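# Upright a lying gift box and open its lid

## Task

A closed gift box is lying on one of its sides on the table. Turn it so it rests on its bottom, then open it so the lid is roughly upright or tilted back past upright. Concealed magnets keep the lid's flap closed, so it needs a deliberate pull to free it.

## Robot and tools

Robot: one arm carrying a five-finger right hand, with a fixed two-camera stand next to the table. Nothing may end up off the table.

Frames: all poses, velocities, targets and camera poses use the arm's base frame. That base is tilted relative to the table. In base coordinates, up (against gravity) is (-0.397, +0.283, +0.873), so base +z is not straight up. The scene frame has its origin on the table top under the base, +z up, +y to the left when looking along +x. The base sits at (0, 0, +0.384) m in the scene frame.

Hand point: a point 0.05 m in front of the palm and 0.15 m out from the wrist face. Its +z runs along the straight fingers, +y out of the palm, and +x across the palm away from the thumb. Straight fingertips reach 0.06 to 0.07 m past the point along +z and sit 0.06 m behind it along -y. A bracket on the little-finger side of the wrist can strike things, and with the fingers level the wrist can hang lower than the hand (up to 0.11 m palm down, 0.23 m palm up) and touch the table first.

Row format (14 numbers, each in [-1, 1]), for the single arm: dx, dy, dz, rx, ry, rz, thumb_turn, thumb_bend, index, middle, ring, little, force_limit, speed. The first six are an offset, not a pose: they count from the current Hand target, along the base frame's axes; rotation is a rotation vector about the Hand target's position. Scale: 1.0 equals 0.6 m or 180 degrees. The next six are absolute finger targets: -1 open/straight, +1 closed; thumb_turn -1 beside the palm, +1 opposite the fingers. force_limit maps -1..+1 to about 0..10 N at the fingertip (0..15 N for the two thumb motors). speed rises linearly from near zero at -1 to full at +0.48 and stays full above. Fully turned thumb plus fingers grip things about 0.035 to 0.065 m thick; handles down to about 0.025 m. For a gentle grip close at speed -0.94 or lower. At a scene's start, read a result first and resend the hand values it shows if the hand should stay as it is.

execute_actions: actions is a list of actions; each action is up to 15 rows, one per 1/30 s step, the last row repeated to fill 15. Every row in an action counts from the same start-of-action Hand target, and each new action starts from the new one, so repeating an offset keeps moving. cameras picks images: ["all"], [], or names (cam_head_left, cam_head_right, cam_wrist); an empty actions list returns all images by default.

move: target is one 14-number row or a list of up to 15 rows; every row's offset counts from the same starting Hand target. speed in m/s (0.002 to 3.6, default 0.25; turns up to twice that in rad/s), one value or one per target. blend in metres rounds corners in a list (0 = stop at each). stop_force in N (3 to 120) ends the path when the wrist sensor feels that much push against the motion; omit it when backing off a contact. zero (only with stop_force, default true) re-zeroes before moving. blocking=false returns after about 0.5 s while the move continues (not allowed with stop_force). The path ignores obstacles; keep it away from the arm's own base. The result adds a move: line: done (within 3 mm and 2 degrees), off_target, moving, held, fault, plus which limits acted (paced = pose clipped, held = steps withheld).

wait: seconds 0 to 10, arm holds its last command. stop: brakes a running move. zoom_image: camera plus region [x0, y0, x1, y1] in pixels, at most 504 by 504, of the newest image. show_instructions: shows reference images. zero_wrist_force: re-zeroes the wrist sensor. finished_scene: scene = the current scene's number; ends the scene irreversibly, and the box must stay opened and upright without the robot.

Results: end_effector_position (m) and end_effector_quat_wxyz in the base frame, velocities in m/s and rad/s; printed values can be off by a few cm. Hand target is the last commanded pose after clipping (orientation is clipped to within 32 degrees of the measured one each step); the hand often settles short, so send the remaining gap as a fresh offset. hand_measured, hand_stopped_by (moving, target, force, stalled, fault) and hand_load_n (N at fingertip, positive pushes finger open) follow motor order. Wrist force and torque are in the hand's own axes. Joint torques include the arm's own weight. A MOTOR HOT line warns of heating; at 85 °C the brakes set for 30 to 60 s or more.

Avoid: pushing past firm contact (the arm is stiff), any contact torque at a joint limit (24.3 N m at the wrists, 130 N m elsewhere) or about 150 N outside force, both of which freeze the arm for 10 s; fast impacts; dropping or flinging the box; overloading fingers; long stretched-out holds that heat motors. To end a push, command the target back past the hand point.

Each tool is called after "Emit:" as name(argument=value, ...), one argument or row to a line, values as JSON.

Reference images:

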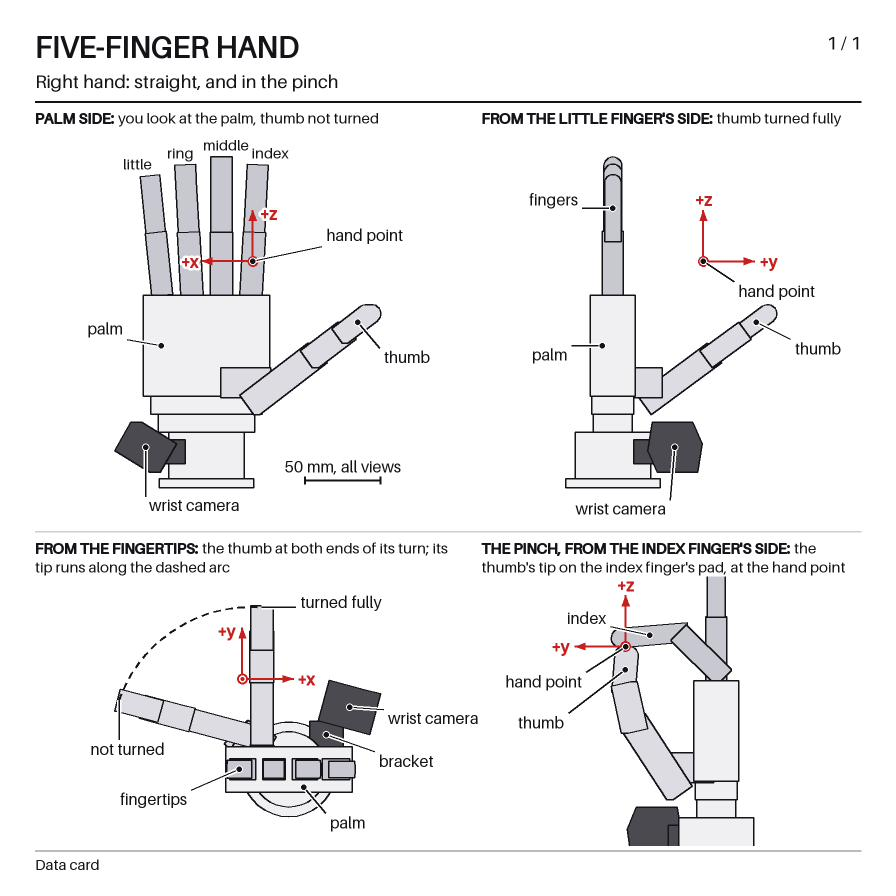

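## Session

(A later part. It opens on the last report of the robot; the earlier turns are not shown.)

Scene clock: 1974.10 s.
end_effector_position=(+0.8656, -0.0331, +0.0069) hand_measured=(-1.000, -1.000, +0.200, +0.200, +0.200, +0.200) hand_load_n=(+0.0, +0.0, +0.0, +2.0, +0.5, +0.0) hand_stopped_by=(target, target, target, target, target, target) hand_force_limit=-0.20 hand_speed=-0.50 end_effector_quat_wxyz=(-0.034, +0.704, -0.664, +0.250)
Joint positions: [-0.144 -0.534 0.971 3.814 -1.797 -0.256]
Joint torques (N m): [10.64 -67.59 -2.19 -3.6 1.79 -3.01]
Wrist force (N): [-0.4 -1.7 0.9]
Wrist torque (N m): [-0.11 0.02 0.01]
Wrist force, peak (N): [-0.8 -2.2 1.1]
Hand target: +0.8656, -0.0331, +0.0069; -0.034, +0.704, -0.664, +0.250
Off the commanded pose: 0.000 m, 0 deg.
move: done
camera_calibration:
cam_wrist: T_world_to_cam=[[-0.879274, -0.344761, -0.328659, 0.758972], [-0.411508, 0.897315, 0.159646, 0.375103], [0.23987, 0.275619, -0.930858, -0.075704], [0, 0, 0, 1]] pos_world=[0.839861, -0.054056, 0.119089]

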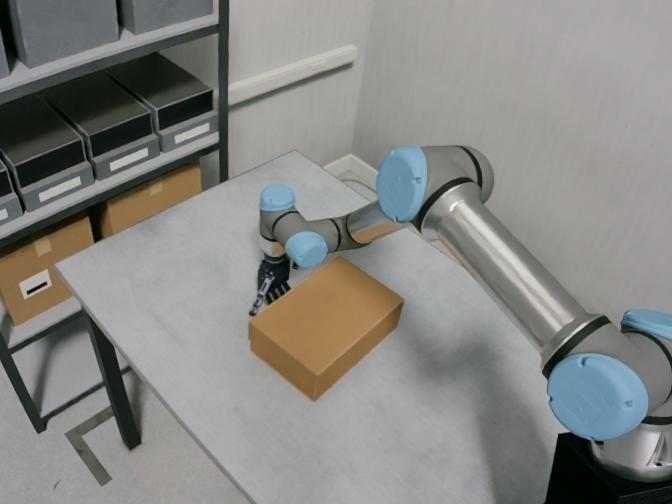

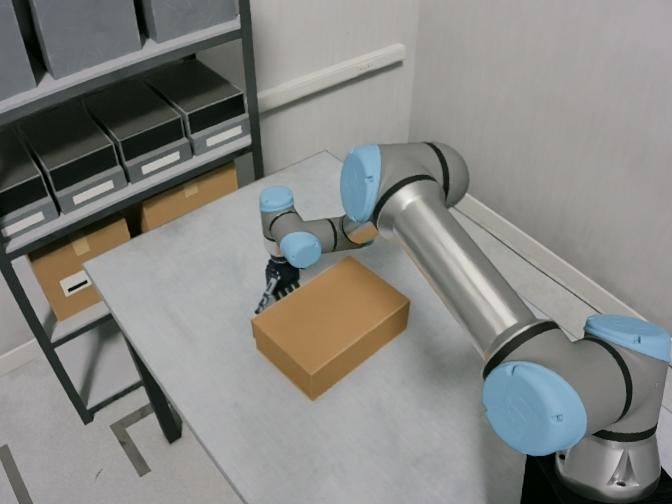

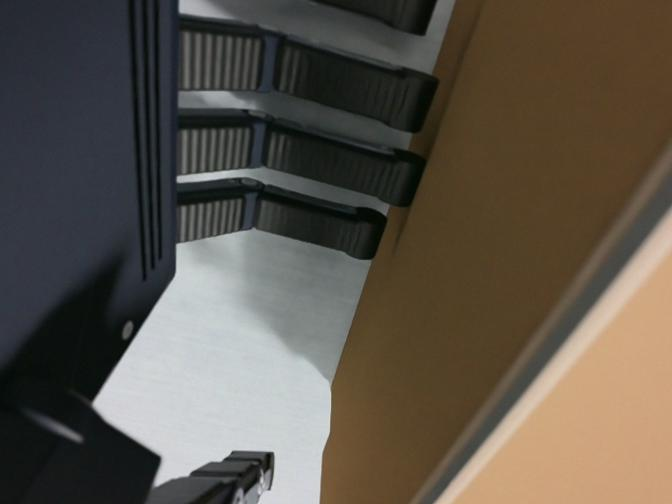

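Emit:
move(
  target=[-0.0099,0.0071,0.0218,0,0,0,-1,-1,0.2,0.2,0.2,0.2,-0.2,-0.5],
  speed=0.006,
  stop_force=3,
  cameras=["cam_wrist"],
)

Scene clock: 1999.30 s.
end_effector_position=(+0.8596, -0.0289, +0.0200) hand_measured=(-1.000, -1.000, +0.200, +0.200, +0.200, +0.200) hand_load_n=(+0.0, +0.0, +0.0, +3.5, +0.0, +0.0) hand_stopped_by=(target, target, target, target, target, target) hand_force_limit=-0.20 hand_speed=-0.50 end_effector_quat_wxyz=(-0.034, +0.704, -0.664, +0.250)
Joint positions: [-0.14 -0.565 0.996 3.821 -1.799 -0.253]
Joint torques (N m): [23.98 -68.82 -2.3 -0.08 -2.07 2.6]
Wrist force (N): [-0.5 -1.6 1.5]
Wrist torque (N m): [-0.10 0.03 -0.04]
Wrist force, peak (N): [-0.5 -1.5 2.8]
Hand target: +0.8596, -0.0289, +0.0200; -0.034, +0.704, -0.664, +0.250
Off the commanded pose: 0.000 m, 0 deg.
move: done
camera_calibration:
cam_wrist: T_world_to_cam=[[-0.879274, -0.344761, -0.328659, 0.759537], [-0.411508, 0.897315, 0.159646, 0.366815], [0.23987, 0.275619, -0.930858, -0.0632521], [0, 0, 0, 1]] pos_world=[0.833961, -0.049856, 0.132189]
Images, in order (width x height): cam_wrist 672x504.

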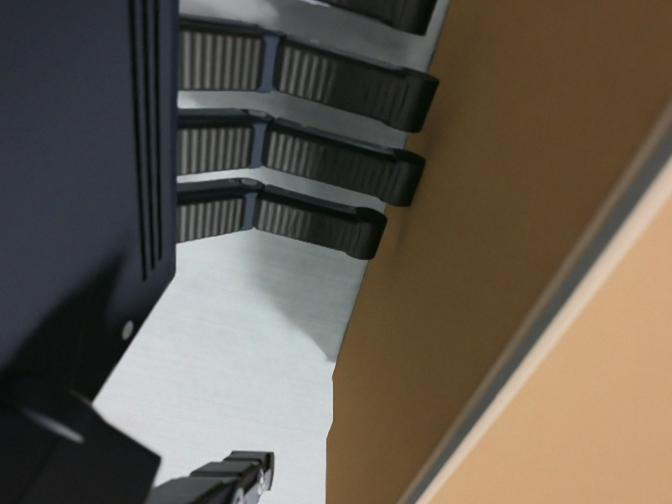

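Emit:
zoom_image(
  camera="cam_wrist",
  region=[250, 0, 672, 420],
)

Emit:
execute_actions(
  actions=[],
  cameras=["cam_head_left"],
)

Emit:
zoom_image(
  camera="cam_head_left",
  region=[220, 230, 430, 410],
)

Scaled by 1.194 from the camera's 672x504 image, which has a finer 960x720 frame.

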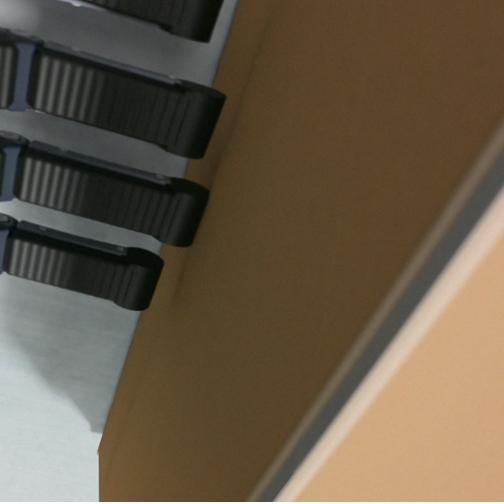

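Scene clock: 2005.87 s.
end_effector_position=(+0.8596, -0.0289, +0.0200) hand_measured=(-1.000, -1.000, +0.200, +0.200, +0.200, +0.200) hand_load_n=(+0.0, +0.0, +0.0, +3.5, +0.0, +0.0) hand_stopped_by=(target, target, target, target, target, target) hand_force_limit=-0.20 hand_speed=-0.50 end_effector_quat_wxyz=(-0.034, +0.704, -0.664, +0.250)
Joint positions: [-0.14 -0.565 0.996 3.821 -1.799 -0.253]
Joint velocities: within noise
Joint torques (N m): [24.01 -67.85 -2.94 -0.07 -2.2 2.57]
Wrist force (N): [-0.4 -1.3 2.4]
Wrist torque (N m): [-0.08 -0.02 -0.02]
Wrist force, peak (N): [-0.4 -1.5 2.6]
Hand target: +0.8596, -0.0289, +0.0200; -0.034, +0.704, -0.664, +0.250
Off the commanded pose: 0.000 m, 0 deg.
Images, in order (width x height): cam_head_left 672x504.

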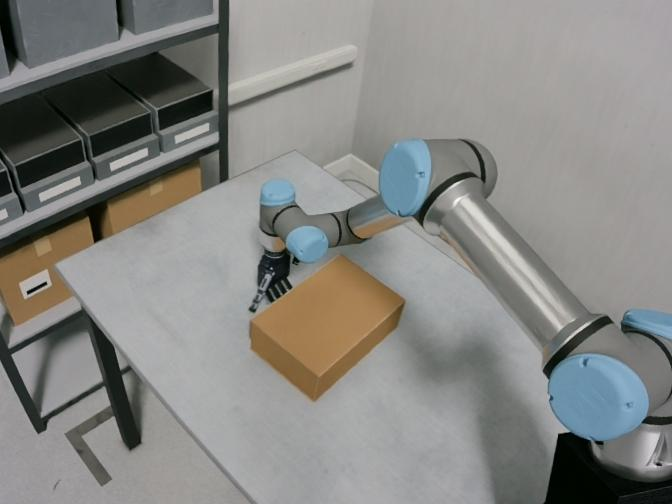

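Scaled by 2.400 from the camera's 672x504 image, which has a finer 960x720 frame.

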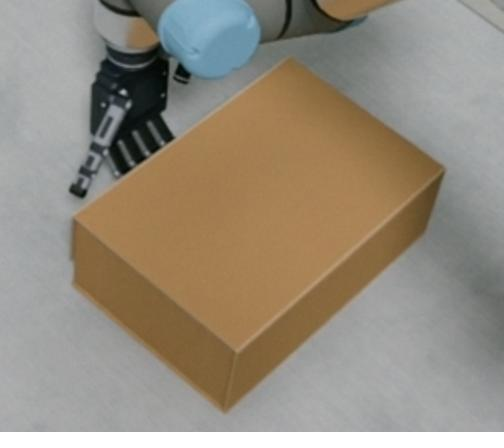

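Emit:
move(
  target=[-0.0066,0.0047,0.01455,0,0,0,-1,-1,0.2,0.2,0.2,0.2,-0.2,-0.5],
  speed=0.006,
  stop_force=6,
  cameras=["cam_head_left","cam_wrist"],
)

Emit:
zoom_image(
  camera="cam_head_left",
  region=[220, 230, 430, 410],
)

Emit:
zoom_image(
  camera="cam_wrist",
  region=[250, 0, 672, 420],
)

Scene clock: 2020.97 s.
end_effector_position=(+0.8557, -0.0260, +0.0287) hand_measured=(-1.000, -1.000, +0.200, +0.200, +0.200, +0.200) hand_load_n=(+0.0, +0.0, +0.0, +0.0, +0.0, +0.0) hand_stopped_by=(target, target, target, target, target, target) hand_force_limit=-0.20 hand_speed=-0.50 end_effector_quat_wxyz=(-0.034, +0.704, -0.664, +0.250)
Joint positions: [-0.137 -0.586 1.012 3.826 -1.8 -0.25]
Joint torques (N m): [24.09 -66.78 -2.69 -0.3 -2.07 2.46]
Wrist force (N): [-0.4 -0.5 0.1]
Wrist torque (N m): [-0.11 0.04 0.00]
Wrist force, peak (N): [-0.5 -1.9 2.5]
Hand target: +0.8557, -0.0260, +0.0287; -0.034, +0.704, -0.664, +0.250
Off the commanded pose: 0.000 m, 0 deg.
move: done
camera_calibration:
cam_wrist: T_world_to_cam=[[-0.879274, -0.344761, -0.328659, 0.759879], [-0.411508, 0.897315, 0.159646, 0.361178], [0.23987, 0.275619, -0.930858, -0.0549934], [0, 0, 0, 1]] pos_world=[0.829961, -0.046956, 0.140889]
Images, in order (width x height): cam_head_left 672x504, cam_wrist 672x504.

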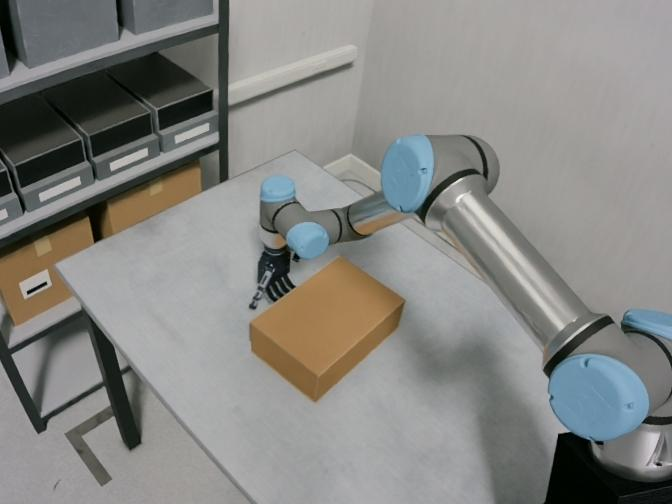

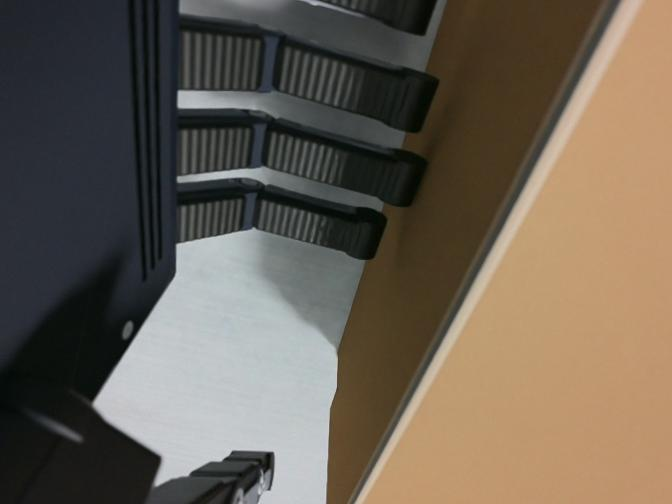

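Scaled by 2.400 from the camera's 672x504 image, which has a finer 960x720 frame.

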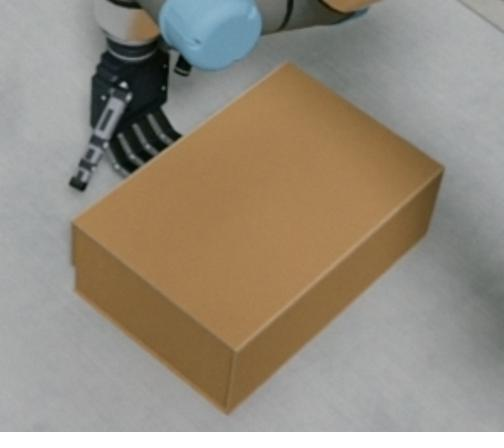

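Scaled by 1.194 from the camera's 672x504 image, which has a finer 960x720 frame.

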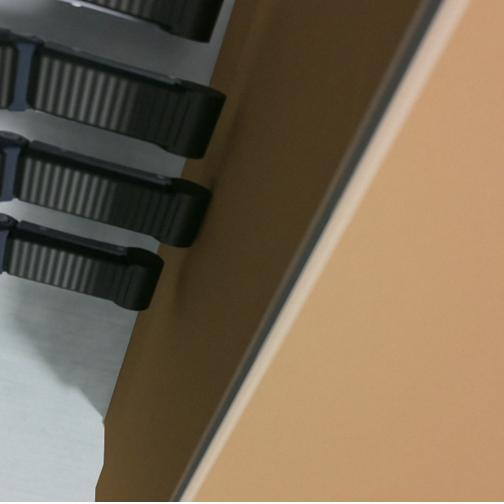

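Emit:
move(
  target=[
    [0.0459,0.0059,0.0190,0,0,0,-1,-1,0.2,0.2,0.2,0.2,-0.2,-0.5],
    [0.0312,0.0485,0.1512,-0.1985,0.1418,0.4365,-1,-1,0.2,0.2,0.2,0.2,-0.2,-0.5],
  ],
  speed=0.2,
  blend=0.01,
  cameras=["cam_head_left","cam_wrist"],
)

Scene clock: 2178.60 s.
end_effector_position=(+0.8744, +0.0031, +0.1194) hand_measured=(-1.000, -1.000, +0.200, +0.200, +0.200, +0.200) hand_load_n=(+0.0, +0.0, +0.0, +0.0, +0.0, +0.0) hand_stopped_by=(target, target, target, target, target, target) hand_force_limit=-0.20 hand_speed=-0.50 end_effector_quat_wxyz=(+0.152, +0.967, +0.029, +0.201)
Joint positions: [0.002 -0.638 0.964 3.959 -1.859 -1.691]
Joint torques (N m): [26.37 -67.75 -4.66 -3.81 1.81 -3.08]
Wrist force (N): [-0.8 -0.5 0.0]
Wrist torque (N m): [-0.15 0.11 0.04]
Wrist force, peak (N): [-1.2 -0.6 0.0]
Hand target: +0.8744, +0.0031, +0.1195; +0.152, +0.967, +0.029, +0.201
Off the commanded pose: 0.000 m, 0 deg.
move: done
camera_calibration:
cam_wrist: T_world_to_cam=[[0.22166, -0.908207, 0.355002, -0.226382], [-0.959232, -0.137627, 0.246845, 0.799945], [-0.175329, -0.395245, -0.901688, 0.378603], [0, 0, 0, 1]] pos_world=[0.883893, 0.0541331, 0.224286]
Images, in order (width x height): cam_head_left 672x504, cam_wrist 672x504.

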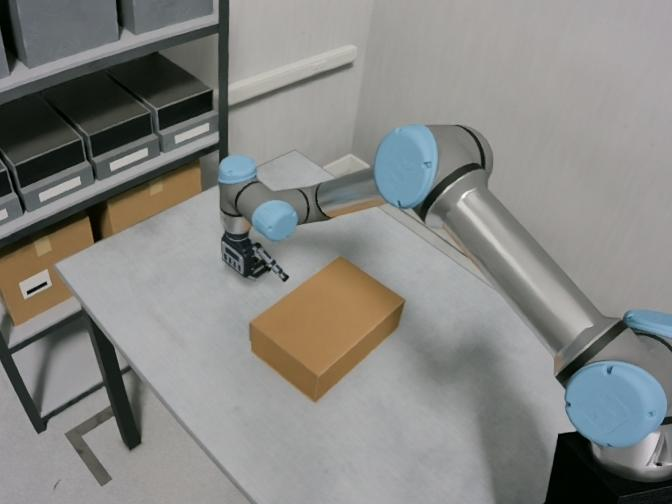

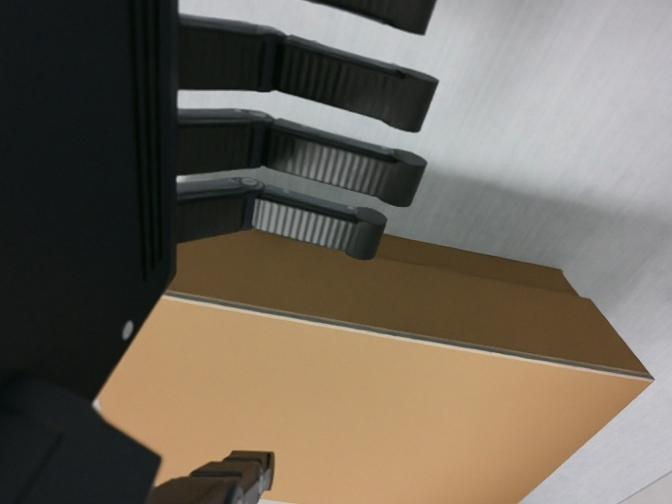

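Emit:
zoom_image(
  camera="cam_wrist",
  region=[360, 200, 672, 400],
)

Scaled by 1.615 from the camera's 672x504 image, which has a finer 960x720 frame.

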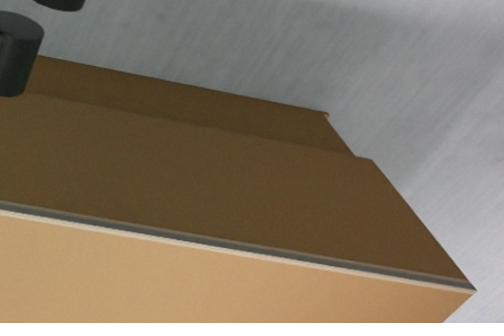

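Emit:
move(
  target=[
    [0.0087,-0.0355,-0.1030,0.2541,-0.1919,-0.3813,-1,-1,0.4,0.4,0.4,0.4,-0.2,-0.5],
    [0.0412,-0.0587,-0.1743,0.2541,-0.1919,-0.3813,-1,-1,0.4,0.4,0.4,0.4,-0.2,-0.5],
  ],
  speed=0.15,
  cameras=["cam_head_left","cam_wrist"],
)

Scene clock: 2539.80 s.
end_effector_position=(+0.8990, -0.0321, +0.0150) hand_measured=(-1.000, -1.000, +0.400, +0.400, +0.400, +0.400) hand_load_n=(+0.0, +0.0, +0.0, +0.0, +0.0, +0.0) hand_stopped_by=(target, target, target, target, target, target) hand_force_limit=-0.20 hand_speed=-0.50 end_effector_quat_wxyz=(-0.123, +0.703, -0.616, +0.334)
Joint positions: [-0.156 -0.533 1.061 3.468 -1.71 -0.34]
Joint torques (N m): [10.59 -42.39 -27.71 -0.47 2.11 -3]
Wrist force (N): [-0.1 -0.3 -0.1]
Wrist torque (N m): [-0.03 0.00 0.04]
Wrist force, peak (N): [-1.0 -0.6 -0.4]
Hand target: +0.8991, -0.0322, +0.0149; -0.123, +0.703, -0.616, +0.334
Off the commanded pose: 0.000 m, 0 deg.
move: done
camera_calibration:
cam_wrist: T_world_to_cam=[[-0.734776, -0.434526, -0.520857, 0.661473], [-0.528334, 0.848199, 0.0377106, 0.491933], [0.425404, 0.302895, -0.852811, -0.243541], [0, 0, 0, 1]] pos_world=[0.849542, -0.056062, 0.118287]
Images, in order (width x height): cam_head_left 672x504, cam_wrist 672x504.

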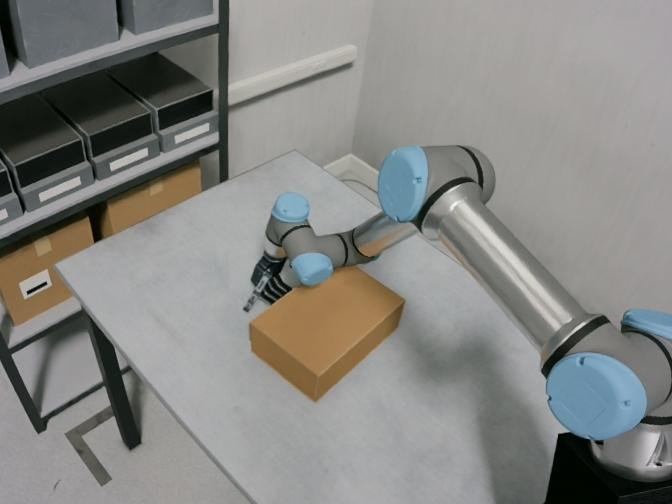

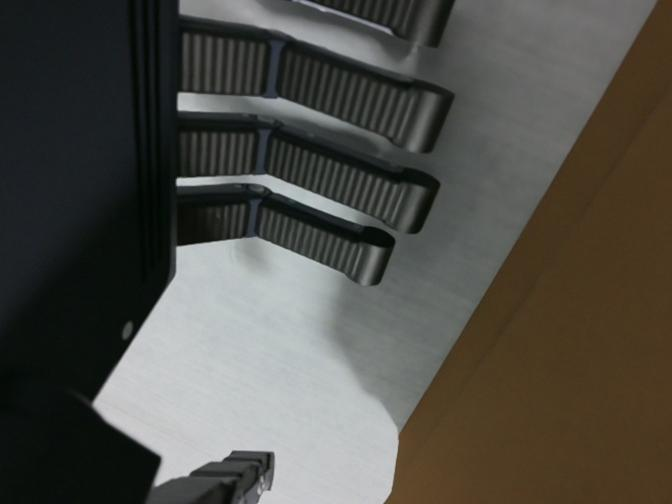

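Emit:
move(
  target=[-0.0688,-0.0108,-0.0278,0,0,0,-1,-1,0.4,0.4,0.4,0.4,-0.2,-0.5],
  speed=0.012,
  stop_force=3,
  cameras=["cam_wrist"],
)

Emit:
zoom_image(
  camera="cam_wrist",
  region=[252, 0, 672, 420],
)

Scene clock: 2553.17 s.
end_effector_position=(+0.8578, -0.0386, -0.0018) hand_measured=(-1.000, -1.000, +0.400, +0.400, +0.400, +0.400) hand_load_n=(+0.0, +0.0, +0.0, +0.5, +0.0, +0.0) hand_stopped_by=(target, target, target, target, target, target) hand_force_limit=-0.20 hand_speed=-0.50 end_effector_quat_wxyz=(-0.123, +0.703, -0.616, +0.334)
Joint positions: [-0.173 -0.599 1.25 3.343 -1.698 -0.354]
Joint torques (N m): [9.58 -63.22 1.01 -3.86 1.97 -3.03]
Wrist force (N): [-0.2 -1.5 1.1]
Wrist torque (N m): [-0.09 -0.02 0.05]
Wrist force, peak (N): [-0.4 -2.0 0.9]
Hand target: +0.8578, -0.0386, -0.0018; -0.123, +0.703, -0.616, +0.334
Off the commanded pose: 0.000 m, 0 deg.
move: done
camera_calibration:
cam_wrist: T_world_to_cam=[[-0.734856, -0.434519, -0.520748, 0.619681], [-0.528316, 0.848207, 0.0377798, 0.476291], [0.425286, 0.302882, -0.852874, -0.238272], [0, 0, 0, 1]] pos_world=[0.808342, -0.0625619, 0.101488]
Images, in order (width x height): cam_wrist 672x504.

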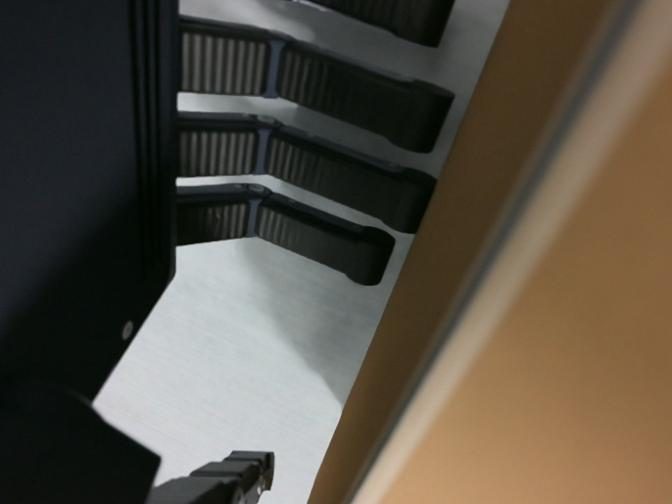

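Scaled by 1.200 from the camera's 672x504 image, which has a finer 960x720 frame.

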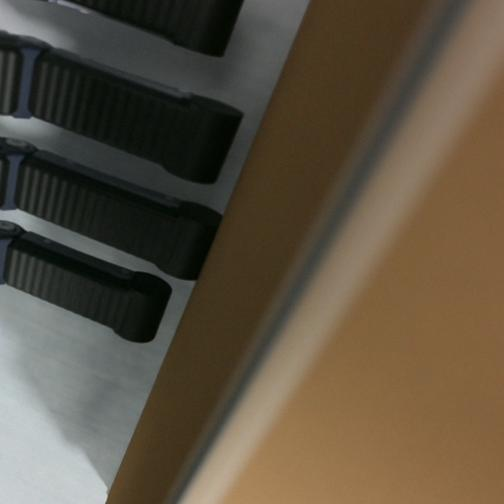

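Emit:
move(
  target=[
    [-0.01095,0.0045,0.01415,0.00034,-0.0158,0.00529,-1,-1,0.4,0.4,0.4,0.4,-0.2,-0.5],
    [-0.02272,0.00882,0.0278,0.00068,-0.0316,0.01058,-1,-1,0.4,0.4,0.4,0.4,-0.2,-0.5],
  ],
  speed=0.01,
  stop_force=8,
  cameras=["cam_head_left","cam_wrist"],
)

Emit:
zoom_image(
  camera="cam_head_left",
  region=[220, 230, 430, 410],
)

Emit:
zoom_image(
  camera="cam_wrist",
  region=[252, 0, 672, 420],
)

Scene clock: 2582.67 s.
end_effector_position=(+0.8442, -0.0333, +0.0149) hand_measured=(-1.000, -1.000, +0.400, +0.400, +0.400, +0.400) hand_load_n=(+0.0, +0.0, +0.0, +2.0, +0.0, +0.0) hand_stopped_by=(target, target, target, target, target, target) hand_force_limit=-0.20 hand_speed=-0.50 end_effector_quat_wxyz=(-0.160, +0.696, -0.597, +0.366)
Joint positions: [-0.181 -0.654 1.375 3.174 -1.655 -0.37]
Joint torques (N m): [9.19 -62.73 2.97 -4.1 2 -3]
Wrist force (N): [0.0 -0.6 1.1]
Wrist torque (N m): [0.05 -0.05 0.06]
Wrist force, peak (N): [-0.4 0.0 3.0]
Hand target: +0.8442, -0.0333, +0.0149; -0.160, +0.696, -0.597, +0.366
Off the commanded pose: 0.000 m, 0 deg.
move: done
camera_calibration:
cam_wrist: T_world_to_cam=[[-0.66475, -0.456605, -0.591286, 0.56176], [-0.557402, 0.830118, -0.014381, 0.488714], [0.497404, 0.320024, -0.806333, -0.280883], [0, 0, 0, 1]] pos_world=[0.785552, -0.0592991, 0.112703]
Images, in order (width x height): cam_head_left 672x504, cam_wrist 672x504.

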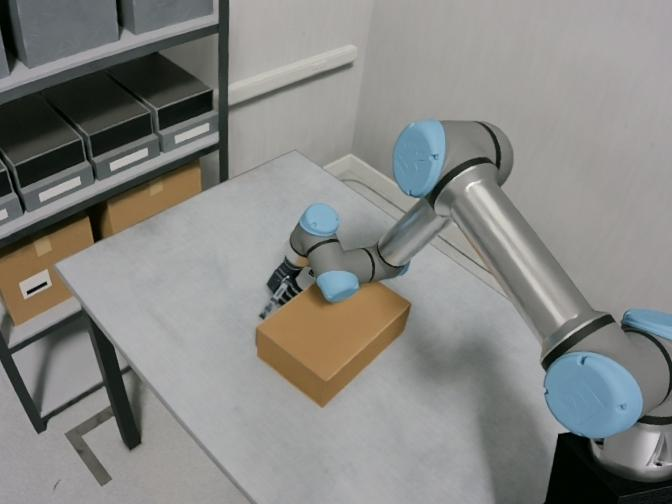

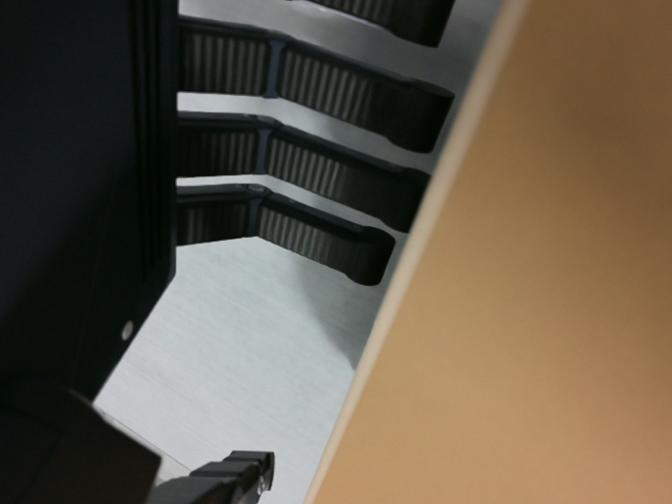

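Scaled by 2.400 from the camera's 672x504 image, which has a finer 960x720 frame.

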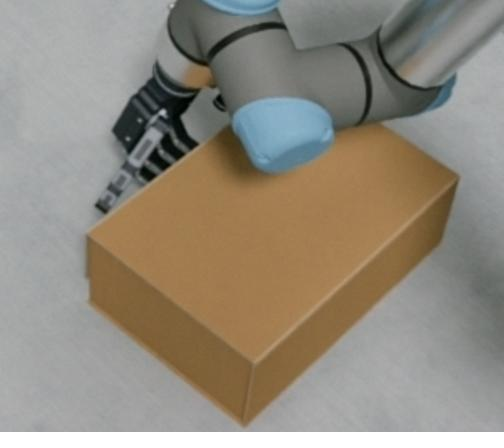

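Scaled by 1.200 from the camera's 672x504 image, which has a finer 960x720 frame.

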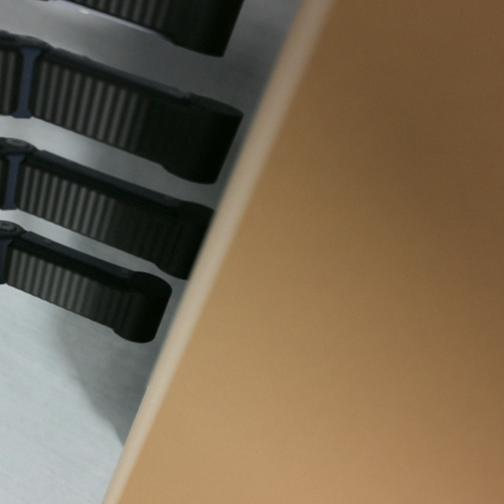

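Emit:
move(
  target=[
    [0.0993,0.0162,0.0400,0,0,0,-1,-1,0.4,0.4,0.4,0.4,-0.2,-0.5],
    [0.0998,0.0153,0.1313,0.2327,-0.0007,-0.4697,-1,-1,0.7,0.7,0.7,0.1,-0.2,-0.5],
    [0.1395,-0.0130,0.0440,0.2327,-0.0007,-0.4697,-1,-1,0.7,0.7,0.7,0.1,-0.2,-0.5],
  ],
  speed=0.15,
  cameras=["cam_head_left","cam_head_right","cam_wrist"],
)

Scene clock: 2826.33 s.
end_effector_position=(+0.9278, -0.0411, +0.0414) hand_measured=(-1.000, -1.000, +0.700, +0.700, +0.700, +0.100) hand_load_n=(+0.0, +0.0, +0.0, +0.0, +0.0, +0.0) hand_stopped_by=(target, target, target, target, target, target) hand_force_limit=-0.20 hand_speed=-0.50 end_effector_quat_wxyz=(+0.096, -0.028, +0.982, -0.160)
Joint positions: [-0.185 -0.524 0.818 4.157 -1.841 1.293]
Joint torques (N m): [9.66 -46.87 -31.12 0.05 1.86 -2.9]
Wrist force (N): [-0.4 -0.4 0.5]
Wrist torque (N m): [-0.15 0.03 0.00]
Wrist force, peak (N): [-0.2 -0.9 1.5]
Hand target: +0.9279, -0.0411, +0.0413; +0.096, -0.028, +0.982, -0.160
Off the commanded pose: 0.000 m, 0 deg.
move: done
camera_calibration:
cam_wrist: T_world_to_cam=[[-0.244334, 0.889984, -0.385006, 0.286263], [0.671431, 0.441738, 0.595019, -0.639114], [0.699629, -0.113122, -0.705495, -0.5083], [0, 0, 0, 1]] pos_world=[0.854686, -0.0299483, 0.131895]

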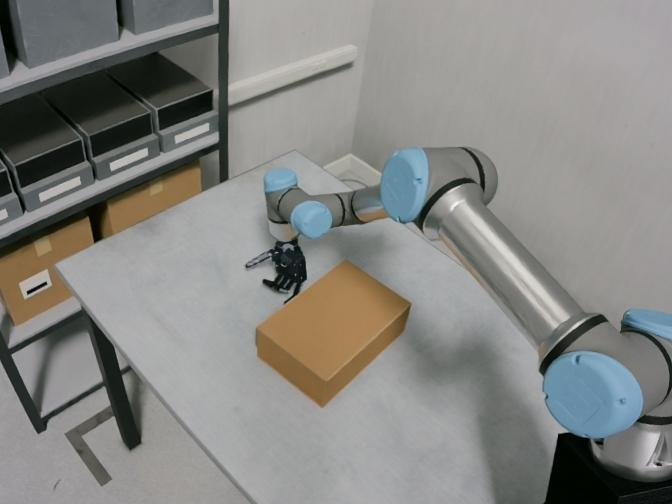

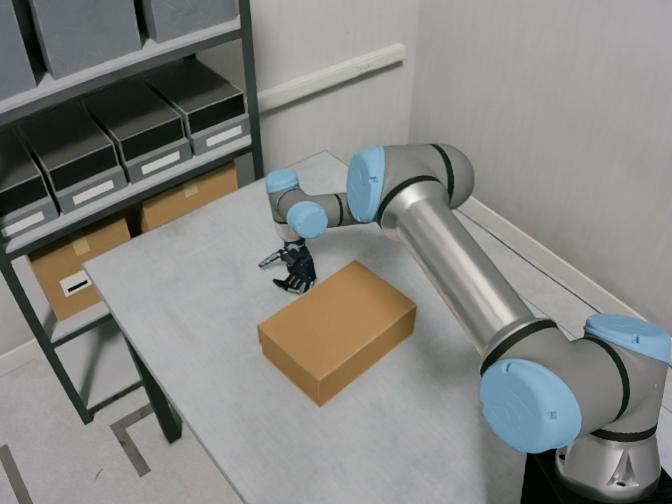

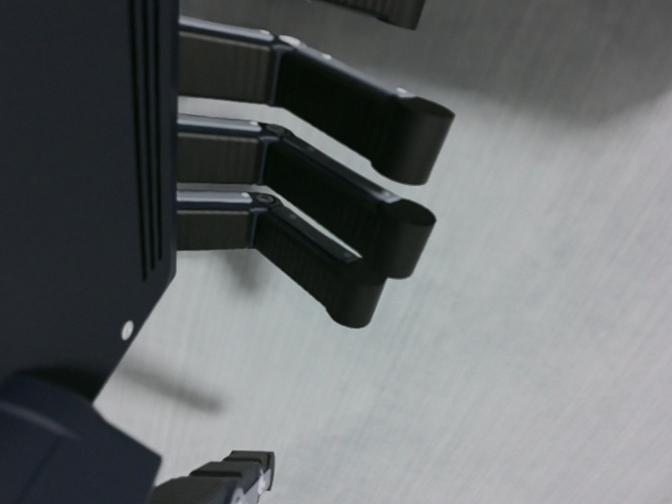

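Emit:
move(
  target=[-0.0688, -0.01115, -0.02768, 0, 0, 0, -1, -1, 0.7, 0.7, 0.7, 0.1, -0.2, -0.5],
  speed=0.012,
  stop_force=3,
  cameras=["cam_head_left", "cam_head_right", "cam_wrist"],
)

Scene clock: 2977.53 s.
end_effector_position=(+0.8866, -0.0478, +0.0247) hand_measured=(-1.000, -1.000, +0.700, +0.700, +0.700, +0.100) hand_load_n=(+0.0, +0.0, +0.0, +0.0, +0.0, +0.0) hand_stopped_by=(target, target, target, target, target, target) hand_force_limit=-0.20 hand_speed=-0.50 end_effector_quat_wxyz=(+0.096, -0.028, +0.982, -0.160)
Joint positions: [-0.203 -0.62 1.053 4.012 -1.837 1.275]
Joint torques (N m): [9.68 -66.41 -2.29 -3.2 1.62 -3.05]
Wrist force (N): [-1.7 -0.8 0.7]
Wrist torque (N m): [-0.21 0.00 -0.02]
Wrist force, peak (N): [-2.0 -0.5 1.0]
Hand target: +0.8866, -0.0478, +0.0247; +0.096, -0.028, +0.982, -0.160
Off the commanded pose: 0.000 m, 0 deg.
move: done
camera_calibration:
cam_wrist: T_world_to_cam=[[-0.244335, 0.889997, -0.384974, 0.275728], [0.671485, 0.441708, 0.594981, -0.598595], [0.699577, -0.11313, -0.705545, -0.491968], [0, 0, 0, 1]] pos_world=[0.813487, -0.0366484, 0.115195]

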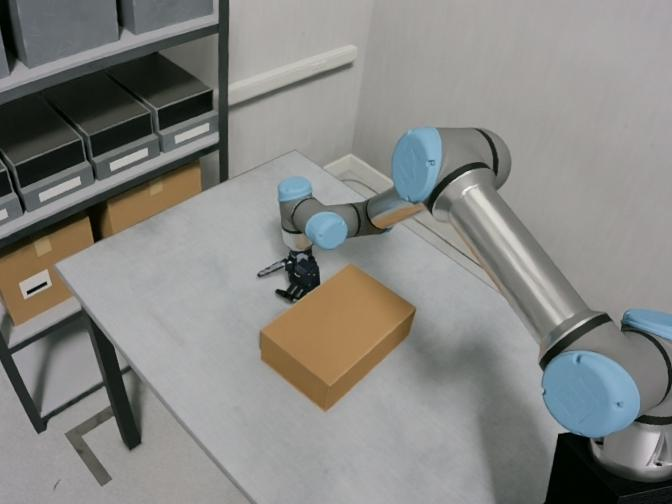

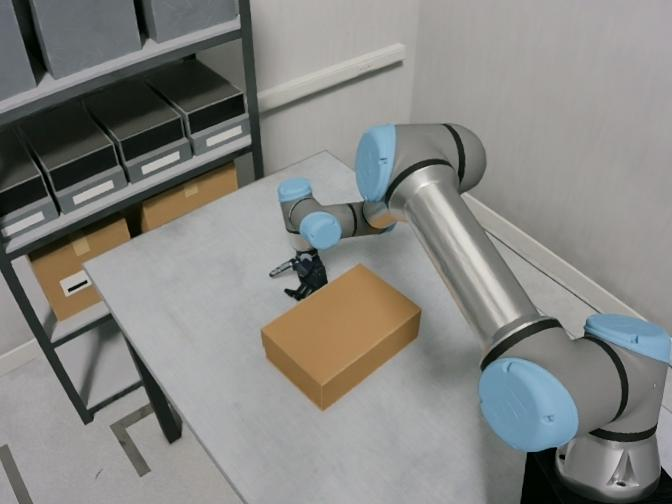

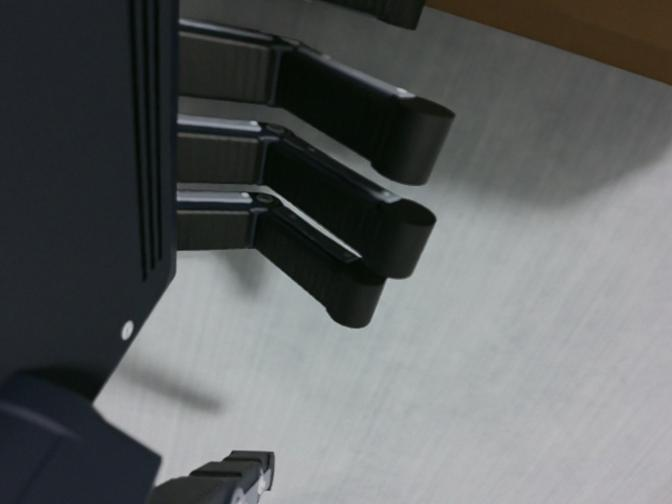

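Emit:
zoom_image(
  camera="cam_wrist",
  region=[300, 0, 672, 200],
)

Emit:
zoom_image(
  camera="cam_head_left",
  region=[230, 220, 430, 420],
)

Emit:
zoom_image(
  camera="cam_head_right",
  region=[230, 220, 430, 420],
)

Scaled by 1.355 from the camera's 672x504 image, which has a finer 960x720 frame.

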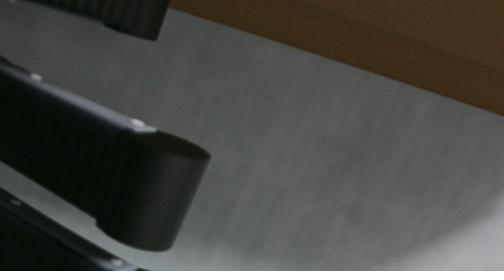

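Scaled by 2.520 from the camera's 672x504 image, which has a finer 960x720 frame.

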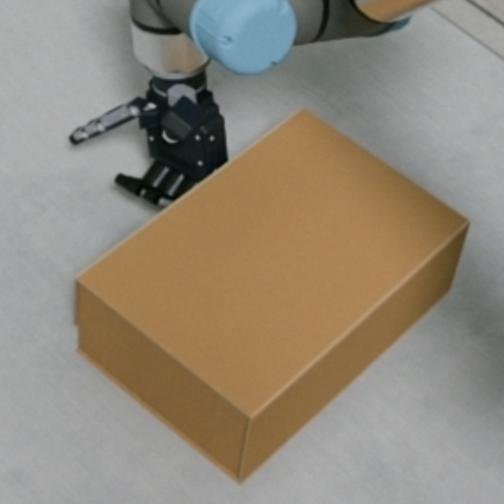

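Scaled by 2.520 from the camera's 672x504 image, which has a finer 960x720 frame.

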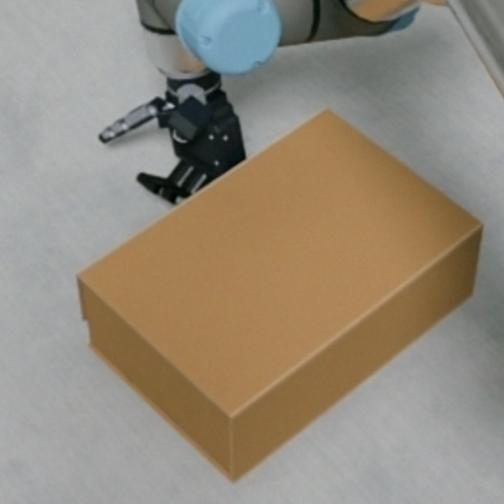

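Emit:
zoom_image(
  camera="cam_head_left",
  region=[250, 310, 310, 380],
)

Emit:
zoom_image(
  camera="cam_head_right",
  region=[250, 310, 340, 415],
)

Scaled by 7.200 from the camera's 672x504 image, which has a finer 960x720 frame.

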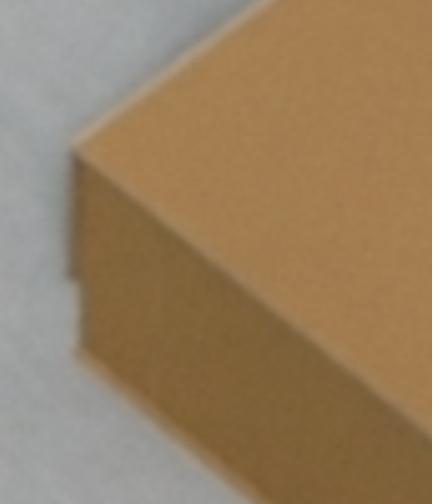

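Scaled by 4.800 from the camera's 672x504 image, which has a finer 960x720 frame.

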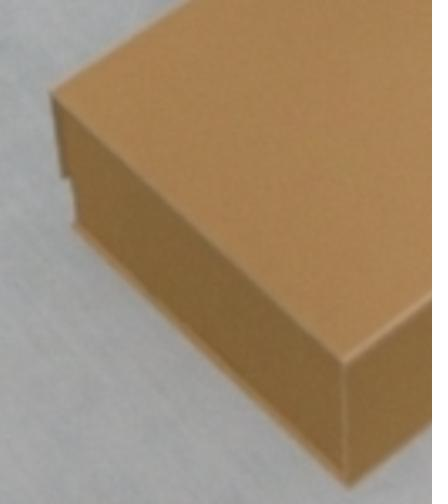

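Emit:
move(
  target=[-0.0152, 0.01088, 0.03347, 0, 0, 0, -1, -1, 0.7, 0.7, 0.7, 0.1, -0.2, -0.5],
  speed=0.01,
  stop_force=3,
  cameras=["cam_head_left", "cam_head_right", "cam_wrist"],
)

Scene clock: 3063.53 s.
end_effector_position=(+0.8775, -0.0413, +0.0448) hand_measured=(-1.000, -1.000, +0.700, +0.700, +0.700, +0.100) hand_load_n=(+0.0, +0.0, +0.0, +0.0, +0.0, +0.0) hand_stopped_by=(target, target, target, target, target, target) hand_force_limit=-0.20 hand_speed=-0.50 end_effector_quat_wxyz=(+0.096, -0.028, +0.982, -0.160)
Joint positions: [-0.197 -0.665 1.085 4.027 -1.838 1.281]
Joint torques (N m): [21.82 -67.08 -1.75 0.03 -2.11 2.58]
Wrist force (N): [-0.9 -0.7 0.5]
Wrist torque (N m): [-0.18 0.03 -0.07]
Wrist force, peak (N): [-1.9 -0.3 1.7]
Hand target: +0.8775, -0.0413, +0.0448; +0.096, -0.028, +0.982, -0.160
Off the commanded pose: 0.000 m, 0 deg.
move: done
camera_calibration:
cam_wrist: T_world_to_cam=[[-0.244335, 0.889997, -0.384974, 0.275433], [0.671485, 0.441708, 0.594981, -0.607248], [0.699577, -0.11313, -0.705545, -0.470615], [0, 0, 0, 1]] pos_world=[0.804287, -0.0301484, 0.135295]

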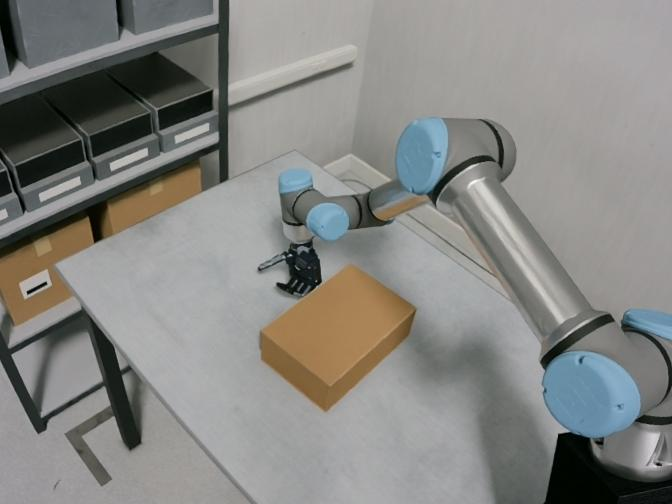

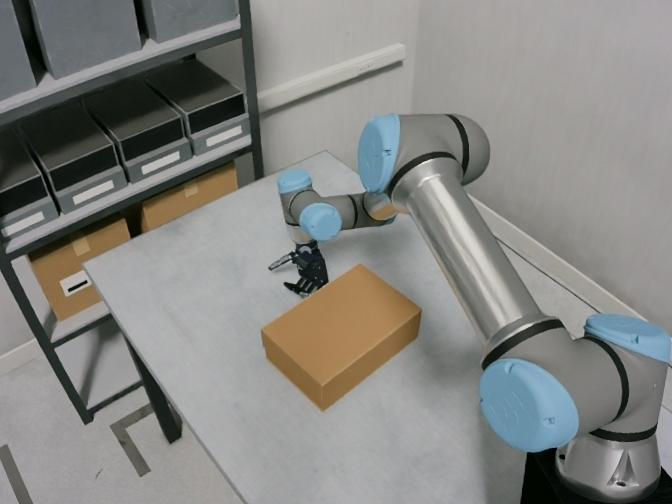

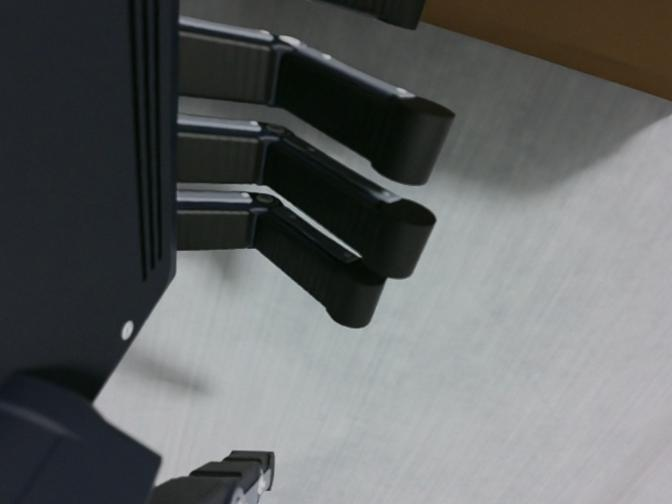

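Emit:
move(
  target=[
    [0.08389, 0.01327, 0.03383, 0, 0, 0, -1, -1, 0.7, 0.7, 0.7, 0.1, -0.2, -0.5],
    [0.08389, 0.01327, 0.03383, -0.14836, 0.09949, 0.47078, -1, -1, 0.7, 0.7, 0.7, 0.1, -0.2, -0.5],
  ],
  speed=[0.04, 0.25],
  cameras=["cam_wrist", "cam_head_left"],
)

Scene clock: 3113.03 s.
end_effector_position=(+0.9279, -0.0333, +0.0652) hand_measured=(-1.000, -1.000, +0.700, +0.700, +0.700, +0.100) hand_load_n=(+0.0, +0.0, +0.0, +0.0, +0.0, +0.0) hand_stopped_by=(target, target, target, target, target, target) hand_force_limit=-0.20 hand_speed=-0.50 end_effector_quat_wxyz=(-0.030, +0.715, -0.652, +0.251)
Joint positions: [-0.131 -0.374 0.492 4.135 -1.803 -0.278]
Joint torques (N m): [25.85 -50.59 -8.84 -3.97 1.92 -3.31]
Wrist force (N): [-0.6 0.1 0.3]
Wrist torque (N m): [-0.07 0.06 0.09]
Wrist force, peak (N): [-1.1 -0.5 0.8]
Hand target: +0.9278, -0.0333, +0.0651; -0.030, +0.715, -0.652, +0.251
Off the commanded pose: 0.000 m, 0 deg.
move: done
camera_calibration:
cam_wrist: T_world_to_cam=[[-0.872073, -0.373773, -0.315883, 0.824309], [-0.43534, 0.887362, 0.151882, 0.413982], [0.223533, 0.269969, -0.936563, -0.0209839], [0, 0, 0, 1]] pos_world=[0.903772, -0.0535824, 0.177856]
Images, in order (width x height): cam_head_left 672x504, cam_wrist 672x504.

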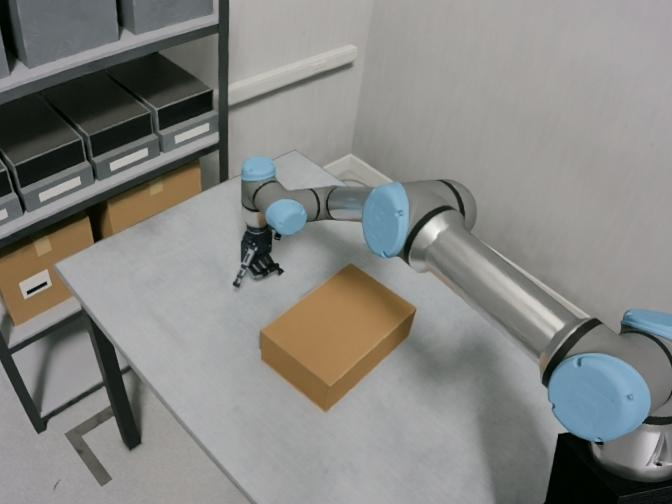

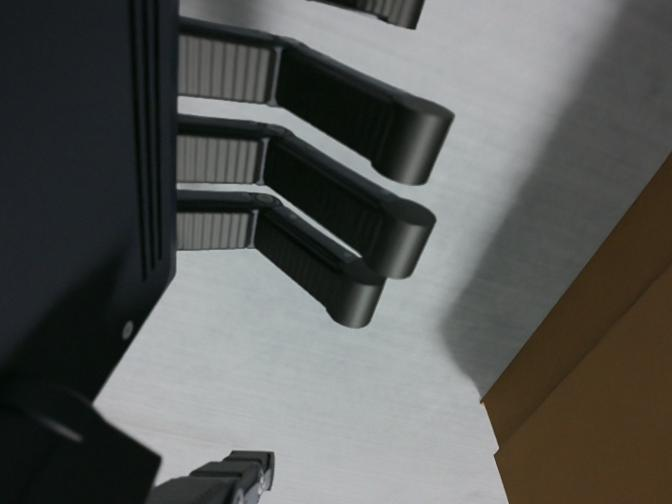

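Emit:
zoom_image(
  camera="cam_wrist",
  region=[450, 330, 672, 504],
)

Emit:
zoom_image(
  camera="cam_wrist",
  region=[560, 130, 672, 300],
)

Scaled by 2.270 from the camera's 672x504 image, which has a finer 960x720 frame.

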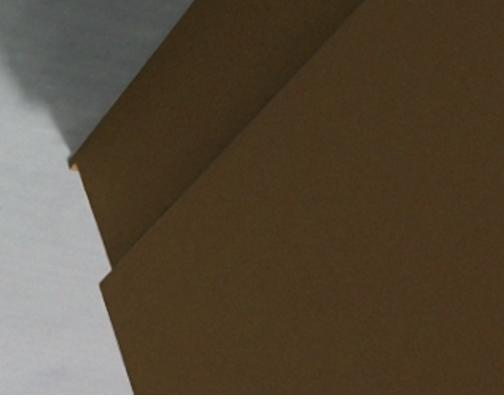

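Scaled by 2.965 from the camera's 672x504 image, which has a finer 960x720 frame.

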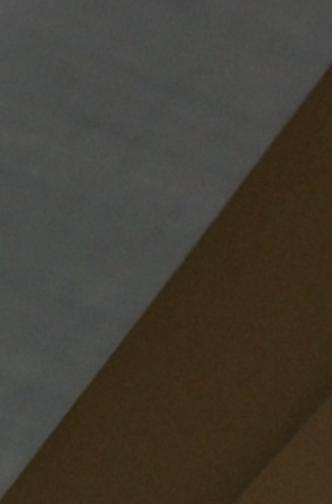

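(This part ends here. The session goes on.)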